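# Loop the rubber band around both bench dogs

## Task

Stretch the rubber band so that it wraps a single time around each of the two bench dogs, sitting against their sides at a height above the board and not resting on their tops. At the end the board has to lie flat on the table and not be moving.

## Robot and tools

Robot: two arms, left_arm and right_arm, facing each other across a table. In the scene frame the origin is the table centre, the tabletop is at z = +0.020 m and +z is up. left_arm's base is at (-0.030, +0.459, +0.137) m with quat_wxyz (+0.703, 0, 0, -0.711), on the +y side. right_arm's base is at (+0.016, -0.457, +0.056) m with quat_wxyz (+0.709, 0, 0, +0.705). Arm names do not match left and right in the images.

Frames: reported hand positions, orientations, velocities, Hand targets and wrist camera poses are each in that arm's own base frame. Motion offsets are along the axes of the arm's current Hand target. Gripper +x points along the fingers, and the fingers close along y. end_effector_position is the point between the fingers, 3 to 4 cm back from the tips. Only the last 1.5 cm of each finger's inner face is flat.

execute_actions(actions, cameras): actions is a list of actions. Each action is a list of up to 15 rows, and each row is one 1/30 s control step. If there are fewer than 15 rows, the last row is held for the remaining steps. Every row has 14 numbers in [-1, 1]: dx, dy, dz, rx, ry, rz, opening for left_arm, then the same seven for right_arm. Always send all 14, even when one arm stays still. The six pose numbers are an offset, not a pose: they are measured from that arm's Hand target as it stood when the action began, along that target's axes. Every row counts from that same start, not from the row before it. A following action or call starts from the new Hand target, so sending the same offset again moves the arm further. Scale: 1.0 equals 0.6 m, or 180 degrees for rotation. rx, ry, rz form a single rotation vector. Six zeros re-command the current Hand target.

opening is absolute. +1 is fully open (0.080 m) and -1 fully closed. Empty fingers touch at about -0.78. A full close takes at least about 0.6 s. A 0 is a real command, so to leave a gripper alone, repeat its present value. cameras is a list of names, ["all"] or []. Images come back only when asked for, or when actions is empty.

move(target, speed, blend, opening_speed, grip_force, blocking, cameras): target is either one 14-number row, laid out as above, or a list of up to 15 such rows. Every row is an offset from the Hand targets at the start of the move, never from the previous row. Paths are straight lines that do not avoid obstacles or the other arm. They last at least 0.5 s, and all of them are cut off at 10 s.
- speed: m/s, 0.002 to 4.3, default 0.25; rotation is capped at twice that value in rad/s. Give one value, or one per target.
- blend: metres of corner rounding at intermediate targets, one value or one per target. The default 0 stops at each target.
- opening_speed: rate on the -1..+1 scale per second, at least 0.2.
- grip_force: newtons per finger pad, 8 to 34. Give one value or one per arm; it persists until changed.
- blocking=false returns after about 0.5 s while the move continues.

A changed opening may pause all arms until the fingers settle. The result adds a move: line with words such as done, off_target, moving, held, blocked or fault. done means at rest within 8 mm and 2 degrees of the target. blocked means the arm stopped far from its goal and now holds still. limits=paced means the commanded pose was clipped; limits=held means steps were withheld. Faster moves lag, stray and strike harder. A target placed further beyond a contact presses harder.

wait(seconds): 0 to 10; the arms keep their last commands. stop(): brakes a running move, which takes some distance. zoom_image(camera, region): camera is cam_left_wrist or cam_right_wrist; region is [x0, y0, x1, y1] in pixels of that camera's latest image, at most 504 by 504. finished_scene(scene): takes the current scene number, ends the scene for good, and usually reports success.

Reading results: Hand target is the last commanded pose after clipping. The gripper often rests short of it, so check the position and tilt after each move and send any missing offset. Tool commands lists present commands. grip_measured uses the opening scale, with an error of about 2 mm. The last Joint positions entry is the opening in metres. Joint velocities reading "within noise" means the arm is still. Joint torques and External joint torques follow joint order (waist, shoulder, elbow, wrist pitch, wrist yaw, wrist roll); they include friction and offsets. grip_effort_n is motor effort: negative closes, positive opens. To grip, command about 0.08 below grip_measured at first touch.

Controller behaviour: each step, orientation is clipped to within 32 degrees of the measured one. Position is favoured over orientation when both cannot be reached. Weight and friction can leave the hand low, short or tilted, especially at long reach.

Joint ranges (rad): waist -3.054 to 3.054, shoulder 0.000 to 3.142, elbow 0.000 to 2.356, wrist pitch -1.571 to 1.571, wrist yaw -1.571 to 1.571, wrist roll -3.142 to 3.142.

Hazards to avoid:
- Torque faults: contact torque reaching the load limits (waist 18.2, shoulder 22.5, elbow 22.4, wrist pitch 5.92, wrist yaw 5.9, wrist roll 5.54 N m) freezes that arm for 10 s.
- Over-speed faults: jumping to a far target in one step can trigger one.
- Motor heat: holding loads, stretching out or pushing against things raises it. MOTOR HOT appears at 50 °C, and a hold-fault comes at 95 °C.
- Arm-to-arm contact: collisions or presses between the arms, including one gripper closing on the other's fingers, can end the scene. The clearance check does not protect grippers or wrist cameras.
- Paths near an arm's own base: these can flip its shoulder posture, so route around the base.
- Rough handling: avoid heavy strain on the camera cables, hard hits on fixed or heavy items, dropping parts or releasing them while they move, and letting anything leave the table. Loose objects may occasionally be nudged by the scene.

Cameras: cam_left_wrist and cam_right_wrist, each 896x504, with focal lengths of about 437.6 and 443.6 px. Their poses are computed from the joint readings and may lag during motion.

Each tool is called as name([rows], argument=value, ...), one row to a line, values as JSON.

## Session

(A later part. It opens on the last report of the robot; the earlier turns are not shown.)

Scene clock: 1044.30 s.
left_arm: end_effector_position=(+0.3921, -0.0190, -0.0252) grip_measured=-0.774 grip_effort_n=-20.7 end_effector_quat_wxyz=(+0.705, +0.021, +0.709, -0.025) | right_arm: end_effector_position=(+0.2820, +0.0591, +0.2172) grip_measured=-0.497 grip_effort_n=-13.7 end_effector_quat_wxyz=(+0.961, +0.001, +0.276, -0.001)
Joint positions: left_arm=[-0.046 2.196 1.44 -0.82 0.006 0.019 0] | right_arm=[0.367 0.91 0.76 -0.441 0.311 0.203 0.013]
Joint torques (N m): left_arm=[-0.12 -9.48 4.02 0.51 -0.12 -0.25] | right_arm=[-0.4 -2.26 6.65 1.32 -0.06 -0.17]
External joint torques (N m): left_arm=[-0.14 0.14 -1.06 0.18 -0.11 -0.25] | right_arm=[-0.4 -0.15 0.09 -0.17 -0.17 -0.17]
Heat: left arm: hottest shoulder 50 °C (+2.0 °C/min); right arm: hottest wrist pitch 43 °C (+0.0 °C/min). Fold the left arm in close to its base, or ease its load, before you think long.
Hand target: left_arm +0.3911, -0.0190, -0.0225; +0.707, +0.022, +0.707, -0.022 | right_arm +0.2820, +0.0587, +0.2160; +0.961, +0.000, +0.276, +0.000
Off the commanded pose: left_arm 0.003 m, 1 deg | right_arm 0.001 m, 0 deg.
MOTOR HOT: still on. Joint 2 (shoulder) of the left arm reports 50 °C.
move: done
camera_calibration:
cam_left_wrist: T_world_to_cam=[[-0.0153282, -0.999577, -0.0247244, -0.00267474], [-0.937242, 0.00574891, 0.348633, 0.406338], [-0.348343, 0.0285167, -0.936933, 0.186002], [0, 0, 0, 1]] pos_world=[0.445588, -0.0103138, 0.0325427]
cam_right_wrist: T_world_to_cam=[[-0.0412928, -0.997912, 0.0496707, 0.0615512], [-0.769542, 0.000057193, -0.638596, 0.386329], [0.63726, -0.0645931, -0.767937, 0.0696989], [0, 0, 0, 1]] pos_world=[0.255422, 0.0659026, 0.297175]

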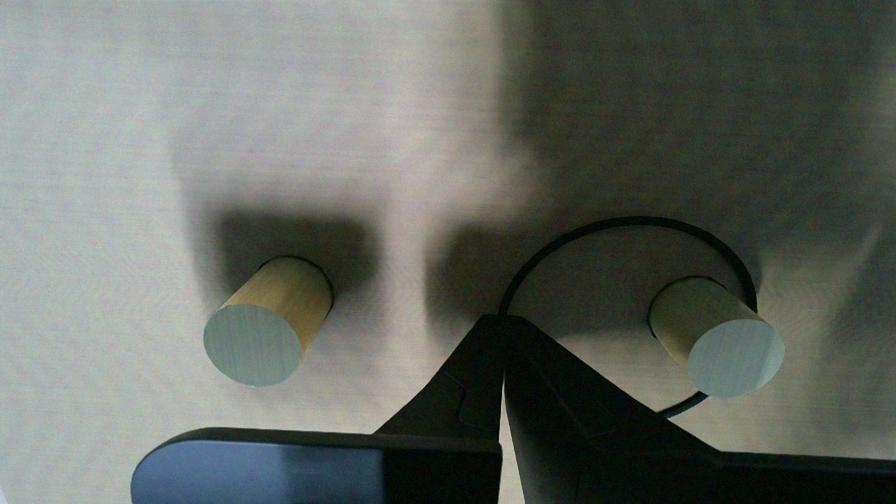

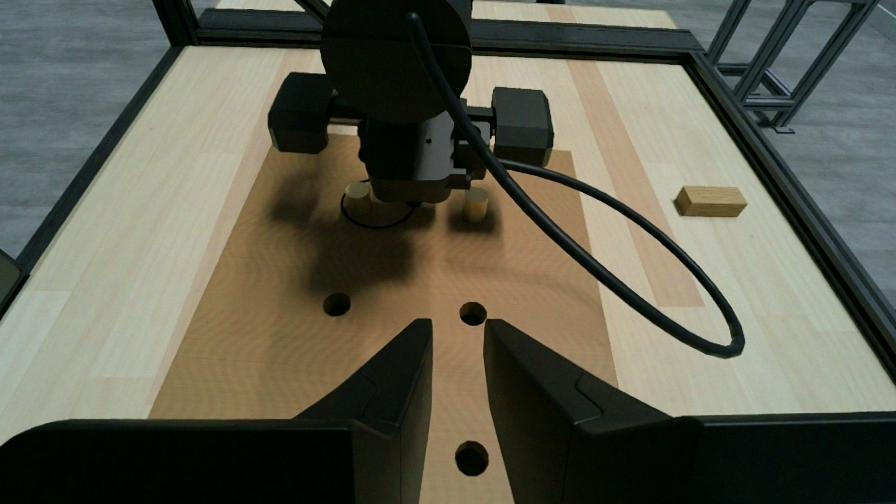

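move([
  [-0.0425,0.0102,0.0102,0,0,0,-1,0,0,0,0,0,0,-0.5],
  [-0.0425,0.1452,0.0208,0,0,0,-1,0,0,0,0,0,0,-0.5],
], speed=0.08, blend=[0.005,0], cameras=["all"])

zoom_image(camera="cam_right_wrist", region=[300, 100, 600, 280])

zoom_image(camera="cam_left_wrist", region=[400, 150, 896, 480])

Scene clock: 1070.83 s.
left_arm: end_effector_position=(+0.4064, +0.0577, +0.0039) grip_measured=-0.774 grip_effort_n=-20.7 end_effector_quat_wxyz=(+0.706, +0.019, +0.707, -0.030) | right_arm: end_effector_position=(+0.2820, +0.0591, +0.2172) grip_measured=-0.497 grip_effort_n=-13.3 end_effector_quat_wxyz=(+0.961, +0.001, +0.276, -0.001)
Joint positions: left_arm=[0.147 2.209 1.589 -0.955 0.015 0.216 0] | right_arm=[0.367 0.91 0.76 -0.441 0.311 0.203 0.013]
Joint torques (N m): left_arm=[1.28 -7.3 7.14 0.35 -0.51 0.23] | right_arm=[-0.39 -2.24 6.67 1.31 -0.06 -0.16]
External joint torques (N m): left_arm=[1.39 2.8 1.68 0 -0.53 0.23] | right_arm=[-0.41 -0.22 0.19 -0.16 -0.15 -0.17]
Heat: left arm: hottest shoulder 53 °C (+5.0 °C/min); right arm: hottest wrist pitch 43 °C (+0.0 °C/min). Fold the left arm in close to its base, or ease its load, before you think long.
Hand target: left_arm +0.4089, +0.0673, +0.0031; +0.707, +0.022, +0.707, -0.021 | right_arm +0.2820, +0.0587, +0.2160; +0.961, +0.000, +0.276, +0.000
Off the commanded pose: left_arm 0.010 m, 1 deg | right_arm 0.001 m, 0 deg.
MOTOR HOT: still on. Joint 2 (shoulder) of the left arm reports 53 °C.
move: off_target (left_arm)
camera_calibration:
cam_left_wrist: T_world_to_cam=[[-0.020085, -0.999689, -0.0148048, 0.0768015], [-0.938601, 0.0137524, 0.344731, 0.40927], [-0.344421, 0.0208197, -0.938585, 0.214887], [0, 0, 0, 1]] pos_world=[0.459695, 0.0666753, 0.0617382]
cam_right_wrist: T_world_to_cam=[[-0.0412928, -0.997912, 0.0496707, 0.0615512], [-0.769542, 0.000057193, -0.638596, 0.386329], [0.63726, -0.0645931, -0.767937, 0.0696989], [0, 0, 0, 1]] pos_world=[0.255422, 0.0659026, 0.297175]

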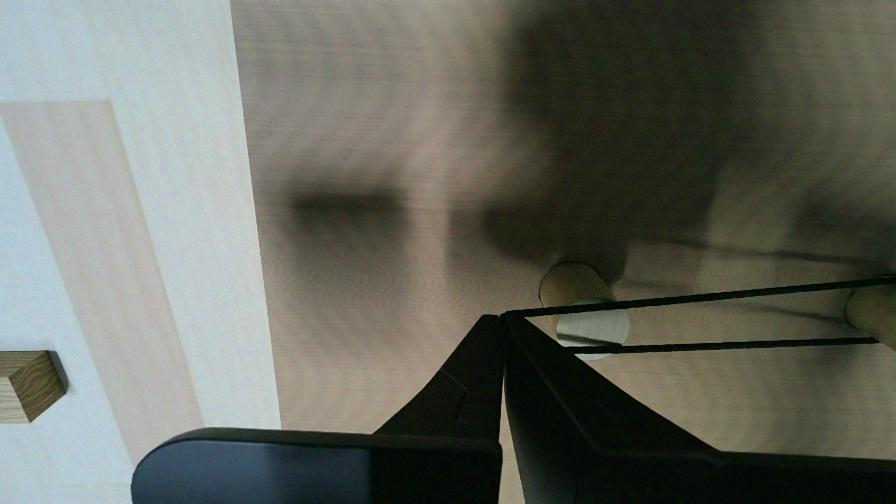

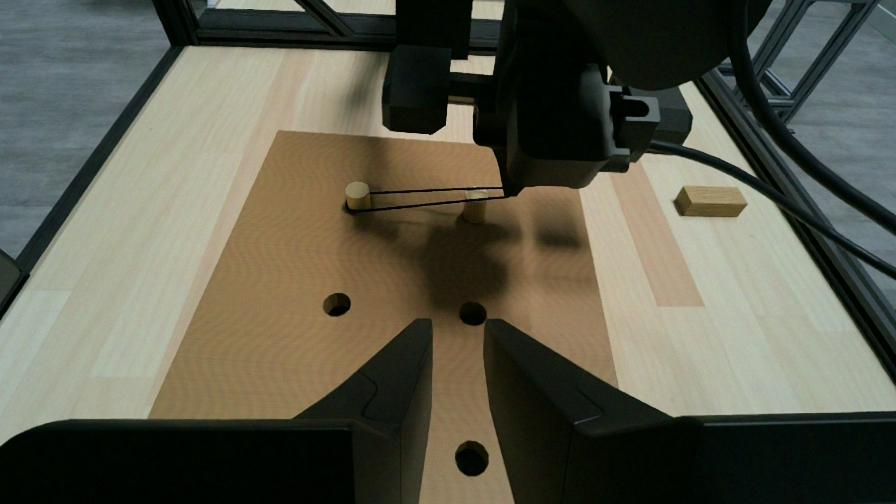

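Scaled by 1.680.

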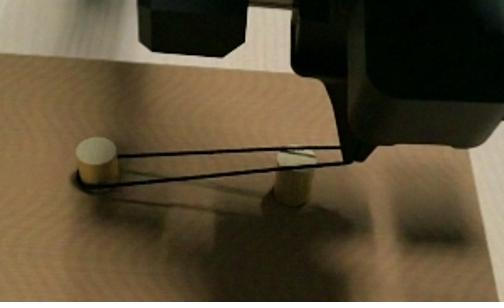

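Scaled by 1.016.

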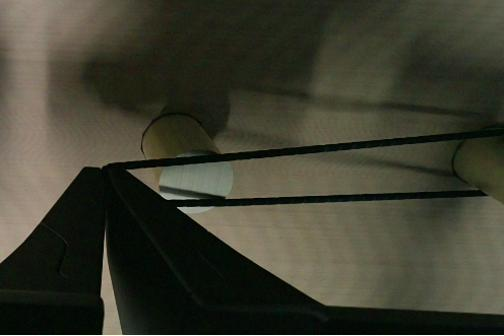

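move([
  [0,0.0133,0,0,0,0,-1,0,0,0,0,0,0,-0.5],
  [0.054,0.0133,0,0,0,0,-1,0,0,0,0,0,0,-0.5],
], speed=0.06, cameras=["all"])

zoom_image(camera="cam_right_wrist", region=[300, 100, 600, 280])

zoom_image(camera="cam_left_wrist", region=[400, 150, 896, 480])

Scene clock: 1098.60 s.
left_arm: end_effector_position=(+0.4141, +0.0638, -0.0205) grip_measured=-0.774 grip_effort_n=-21.2 end_effector_quat_wxyz=(+0.714, +0.021, +0.699, -0.032) | right_arm: end_effector_position=(+0.2820, +0.0591, +0.2172) grip_measured=-0.497 grip_effort_n=-13.3 end_effector_quat_wxyz=(+0.961, +0.001, +0.276, -0.001)
Joint positions: left_arm=[0.16 2.261 1.572 -0.865 0.02 0.235 0] | right_arm=[0.367 0.91 0.76 -0.441 0.311 0.203 0.013]
Joint torques (N m): left_arm=[1.59 -6.9 4.29 0.91 -0.67 0.24] | right_arm=[-0.39 -2.25 6.66 1.32 -0.05 -0.16]
External joint torques (N m): left_arm=[1.67 3.32 -1.01 0.53 -0.7 0.24] | right_arm=[-0.38 -0.16 0.09 -0.18 -0.16 -0.17]
Heat: left arm: hottest shoulder 52 °C (+3.0 °C/min); right arm: hottest wrist pitch 43 °C (+0.0 °C/min). Fold the left arm in close to its base, or ease its load, before you think long.
Hand target: left_arm +0.4094, +0.0752, -0.0293; +0.707, +0.022, +0.707, -0.021 | right_arm +0.2820, +0.0587, +0.2160; +0.961, +0.000, +0.276, +0.000
Off the commanded pose: left_arm 0.015 m, 2 deg | right_arm 0.001 m, 0 deg.
MOTOR HOT: still on. Joint 2 (shoulder) of the left arm reports 52 °C.
move: off_target (left_arm)
camera_calibration:
cam_left_wrist: T_world_to_cam=[[-0.0251867, -0.999587, -0.013805, 0.0847254], [-0.945784, 0.0193533, 0.324218, 0.427021], [-0.323817, 0.0212225, -0.945882, 0.185716], [0, 0, 0, 1]] pos_world=[0.466142, 0.0724848, 0.0383872]
cam_right_wrist: T_world_to_cam=[[-0.0412928, -0.997912, 0.0496707, 0.0615512], [-0.769542, 0.000057193, -0.638596, 0.386329], [0.63726, -0.0645931, -0.767937, 0.0696989], [0, 0, 0, 1]] pos_world=[0.255422, 0.0659026, 0.297175]

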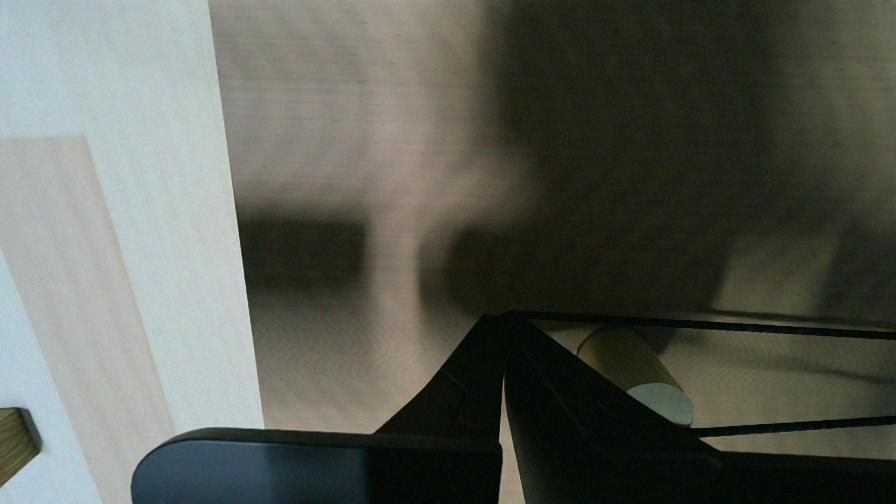

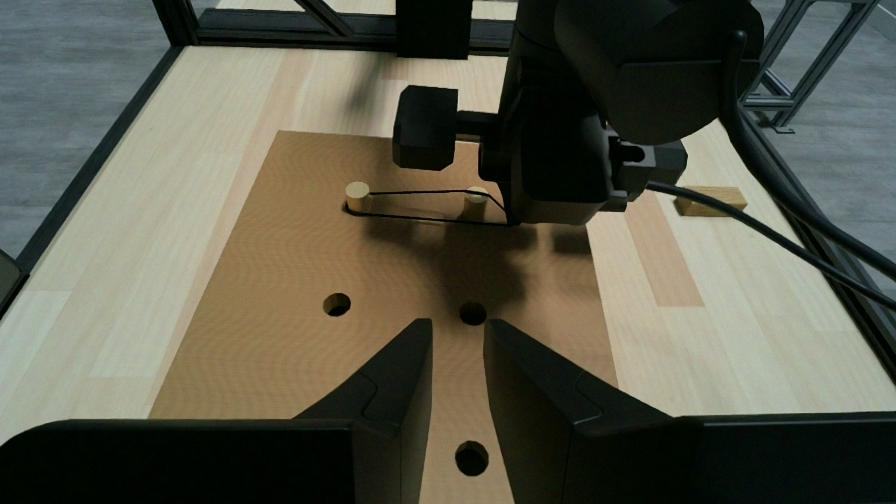

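Scaled by 1.680.

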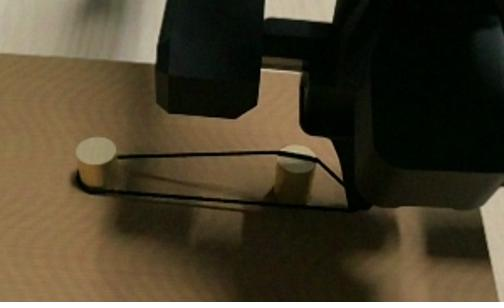

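Scaled by 1.016.

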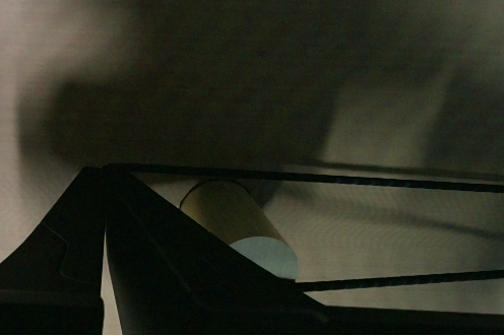

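move(target=[0.0067,0,-0.0567,0,0,0,-1,0,0,0,0,0,0,-0.5], speed=0.06, cameras=["all"])

zoom_image(camera="cam_right_wrist", region=[300, 100, 600, 280])

zoom_image(camera="cam_left_wrist", region=[400, 100, 896, 430])

Scene clock: 1110.50 s.
left_arm: end_effector_position=(+0.3861, +0.0658, -0.0275) grip_measured=-0.774 grip_effort_n=-20.7 end_effector_quat_wxyz=(+0.718, +0.022, +0.695, -0.034) | right_arm: end_effector_position=(+0.2820, +0.0591, +0.2172) grip_measured=-0.497 grip_effort_n=-13.3 end_effector_quat_wxyz=(+0.961, +0.001, +0.276, -0.001)
Joint positions: left_arm=[0.177 2.174 1.39 -0.76 0.022 0.256 0] | right_arm=[0.367 0.91 0.76 -0.441 0.311 0.203 0.013]
Joint torques (N m): left_arm=[1.88 -7.61 2.76 -0.03 -0.74 0.25] | right_arm=[-0.39 -2.25 6.65 1.32 -0.06 -0.16]
External joint torques (N m): left_arm=[1.87 1.79 -2.28 -0.42 -0.76 0.25] | right_arm=[-0.37 -0.12 0.07 -0.18 -0.17 -0.17]
Heat: left arm: hottest shoulder 53 °C (+2.0 °C/min); right arm: hottest wrist pitch 43 °C (+0.0 °C/min). Fold the left arm in close to its base, or ease its load, before you think long.
Hand target: left_arm +0.3754, +0.0774, -0.0333; +0.707, +0.022, +0.707, -0.021 | right_arm +0.2820, +0.0587, +0.2160; +0.961, +0.000, +0.276, +0.000
Off the commanded pose: left_arm 0.017 m, 2 deg | right_arm 0.001 m, 0 deg.
MOTOR HOT: still on. Joint 2 (shoulder) of the left arm reports 53 °C.
move: off_target (left_arm)
camera_calibration:
cam_left_wrist: T_world_to_cam=[[-0.0288517, -0.999487, -0.013894, 0.0873223], [-0.949438, 0.0230544, 0.313108, 0.403597], [-0.312627, 0.0222252, -0.949616, 0.165557], [0, 0, 0, 1]] pos_world=[0.437467, 0.0742932, 0.0320598]
cam_right_wrist: T_world_to_cam=[[-0.0412928, -0.997912, 0.0496707, 0.0615512], [-0.769542, 0.000057193, -0.638596, 0.386329], [0.63726, -0.0645931, -0.767937, 0.0696989], [0, 0, 0, 1]] pos_world=[0.255422, 0.0659026, 0.297175]

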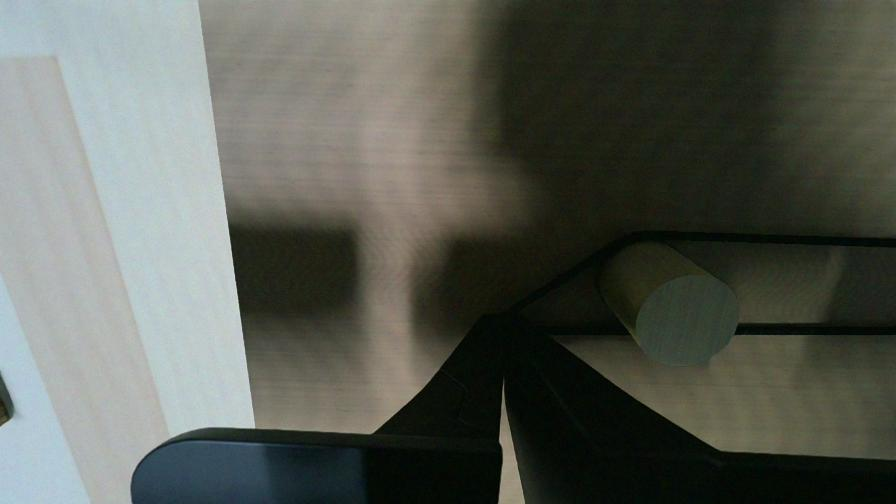

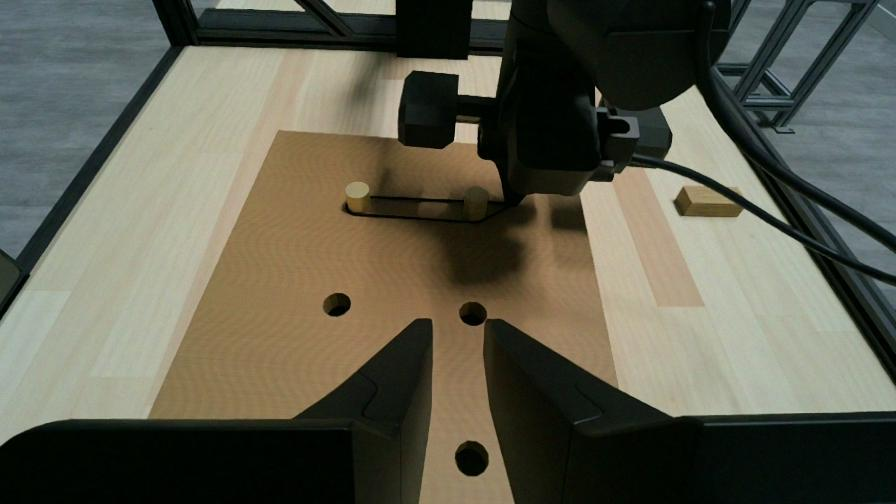

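Scaled by 1.680.

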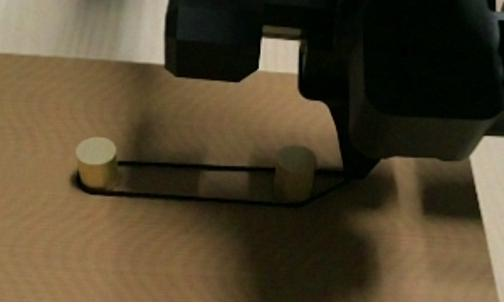

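Scaled by 1.016.

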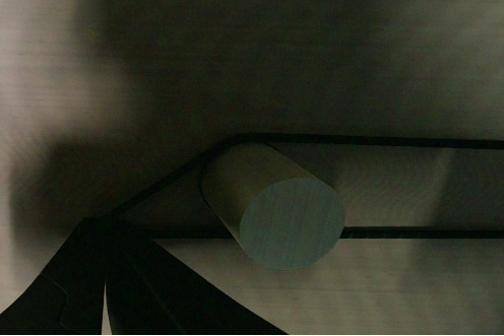

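move(target=[-0.0055,0.0178,0.0027,0,0,-0.2222,-1,0,0,0,0,0,0,-0.5], speed=0.08, cameras=["all"])

zoom_image(camera="cam_right_wrist", region=[300, 100, 600, 280])

zoom_image(camera="cam_left_wrist", region=[400, 100, 896, 430])

Scene clock: 1154.43 s.
left_arm: end_effector_position=(+0.3775, +0.0869, -0.0265) grip_measured=-0.776 grip_effort_n=-12.8 end_effector_quat_wxyz=(+0.658, -0.218, +0.672, -0.259) | right_arm: end_effector_position=(+0.2820, +0.0591, +0.2172) grip_measured=-0.497 grip_effort_n=-13.3 end_effector_quat_wxyz=(+0.961, +0.001, +0.276, -0.001)
Joint positions: left_arm=[0.444 2.464 1.743 -1.229 0.591 0.622 0] | right_arm=[0.367 0.91 0.76 -0.441 0.311 0.203 0.013]
Joint torques (N m): left_arm=[0.16 -7.35 5.59 -0.51 0.54 0.31] | right_arm=[-0.39 -2.24 6.64 1.32 -0.06 -0.16]
External joint torques (N m): left_arm=[0.1 3.22 1.07 -0.22 0.18 0.28] | right_arm=[-0.39 -0.1 0.02 -0.19 -0.17 -0.17]
Heat: left arm: hottest shoulder 52 °C (+1.0 °C/min); right arm: hottest wrist pitch 43 °C (+0.0 °C/min). Fold the left arm in close to its base, or ease its load, before you think long.
Hand target: left_arm +0.3776, +0.0879, -0.0301; +0.657, -0.221, +0.672, -0.262 | right_arm +0.2820, +0.0587, +0.2160; +0.961, +0.000, +0.276, +0.000
Off the commanded pose: left_arm 0.004 m, 0 deg | right_arm 0.001 m, 0 deg.
MOTOR HOT: still on. Joint 2 (shoulder) of the left arm reports 52 °C.
move: done
camera_calibration:
cam_left_wrist: T_world_to_cam=[[0.000545454, -0.791127, 0.611651, 0.0955872], [-0.925838, 0.230756, 0.299293, 0.367266], [-0.377921, -0.566453, -0.73233, 0.244895], [0, 0, 0, 1]] pos_world=[0.432528, 0.129594, 0.0109576]
cam_right_wrist: T_world_to_cam=[[-0.0412928, -0.997912, 0.0496707, 0.0615512], [-0.769542, 0.000057193, -0.638596, 0.386329], [0.63726, -0.0645931, -0.767937, 0.0696989], [0, 0, 0, 1]] pos_world=[0.255422, 0.0659026, 0.297175]

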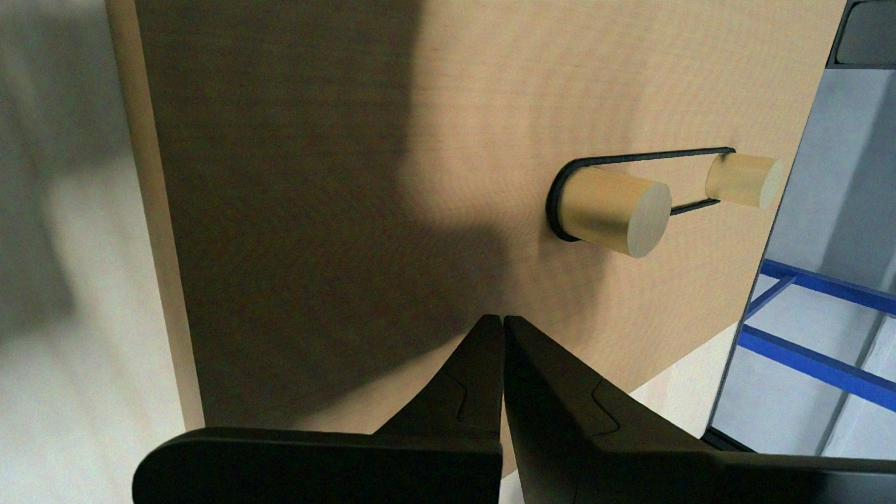

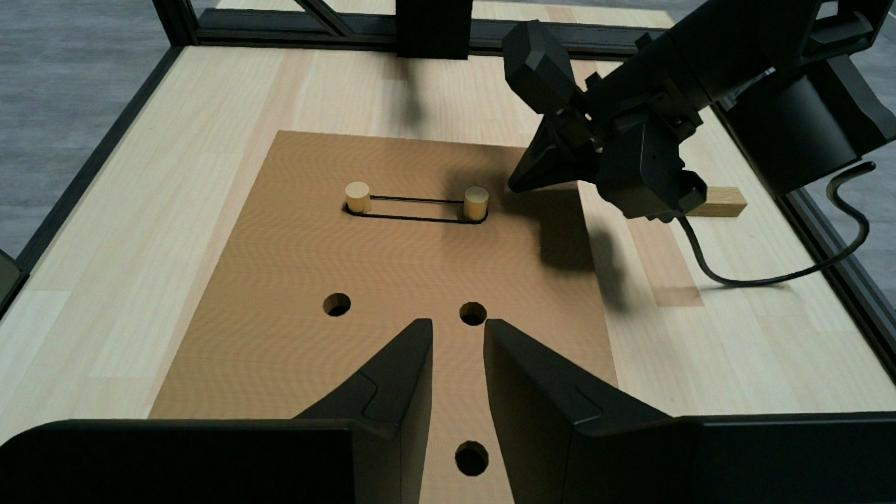

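Scaled by 1.680.

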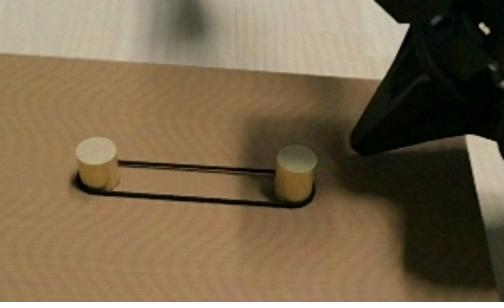

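Scaled by 1.016.

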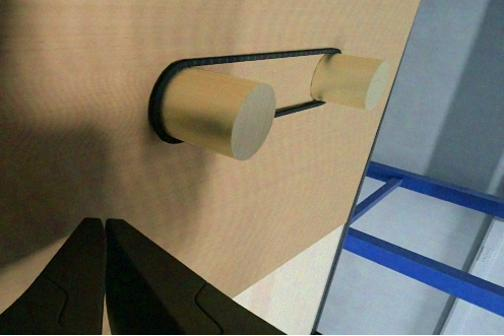

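zoom_image(camera="cam_right_wrist", region=[320, 160, 520, 250])

zoom_image(camera="cam_left_wrist", region=[520, 120, 820, 290])

Scaled by 2.520.

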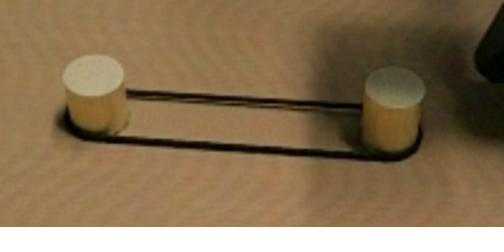

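Scaled by 1.680.

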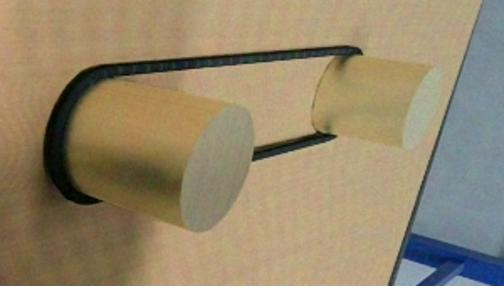

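move(target=[-0.12,0,0,0,0,0,-0.7,0,0,0,0,0,0,-0.5], speed=0.2, cameras=["cam_right_wrist"])

Scene clock: 1165.93 s.
left_arm: end_effector_position=(+0.3799, +0.1339, +0.0287) grip_measured=-0.702 grip_effort_n=13.7 end_effector_quat_wxyz=(+0.659, -0.224, +0.670, -0.259) | right_arm: end_effector_position=(+0.2820, +0.0591, +0.2172) grip_measured=-0.497 grip_effort_n=-13.3 end_effector_quat_wxyz=(+0.961, +0.001, +0.276, -0.001)
Joint positions: left_arm=[0.54 2.497 2.03 -1.539 0.564 0.72 0.003] | right_arm=[0.367 0.91 0.76 -0.441 0.311 0.203 0.013]
Joint torques (N m): left_arm=[-0.08 -8.05 6.23 -0.55 0.13 0.31] | right_arm=[-0.38 -2.27 6.64 1.31 -0.05 -0.16]
External joint torques (N m): left_arm=[-0.1 3.05 1.31 -0.18 -0.21 0.27] | right_arm=[-0.39 -0.2 0.11 -0.17 -0.16 -0.16]
Heat: left arm: hottest shoulder 54 °C (+1.0 °C/min); right arm: hottest wrist pitch 43 °C (+0.0 °C/min). Fold the left arm in close to its base, or ease its load, before you think long.
Hand target: left_arm +0.3804, +0.1340, +0.0250; +0.657, -0.221, +0.672, -0.262 | right_arm +0.2820, +0.0587, +0.2160; +0.961, +0.000, +0.276, +0.000
Off the commanded pose: left_arm 0.004 m, 1 deg | right_arm 0.001 m, 0 deg.
MOTOR HOT: still on. Joint 2 (shoulder) of the left arm reports 54 °C.
move: done
camera_calibration:
cam_right_wrist: T_world_to_cam=[[-0.0412928, -0.997912, 0.0496707, 0.0615512], [-0.769542, 0.000057193, -0.638596, 0.386329], [0.63726, -0.0645931, -0.767937, 0.0696989], [0, 0, 0, 1]] pos_world=[0.255422, 0.0659026, 0.297175]
Images, in order (width x height): cam_right_wrist 896x504.

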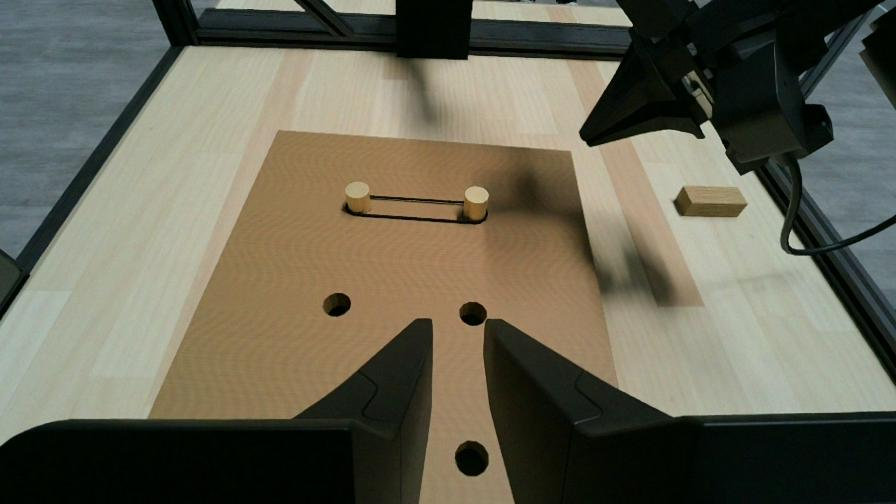

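finished_scene(scene=1)

The scene is finished: the task was done.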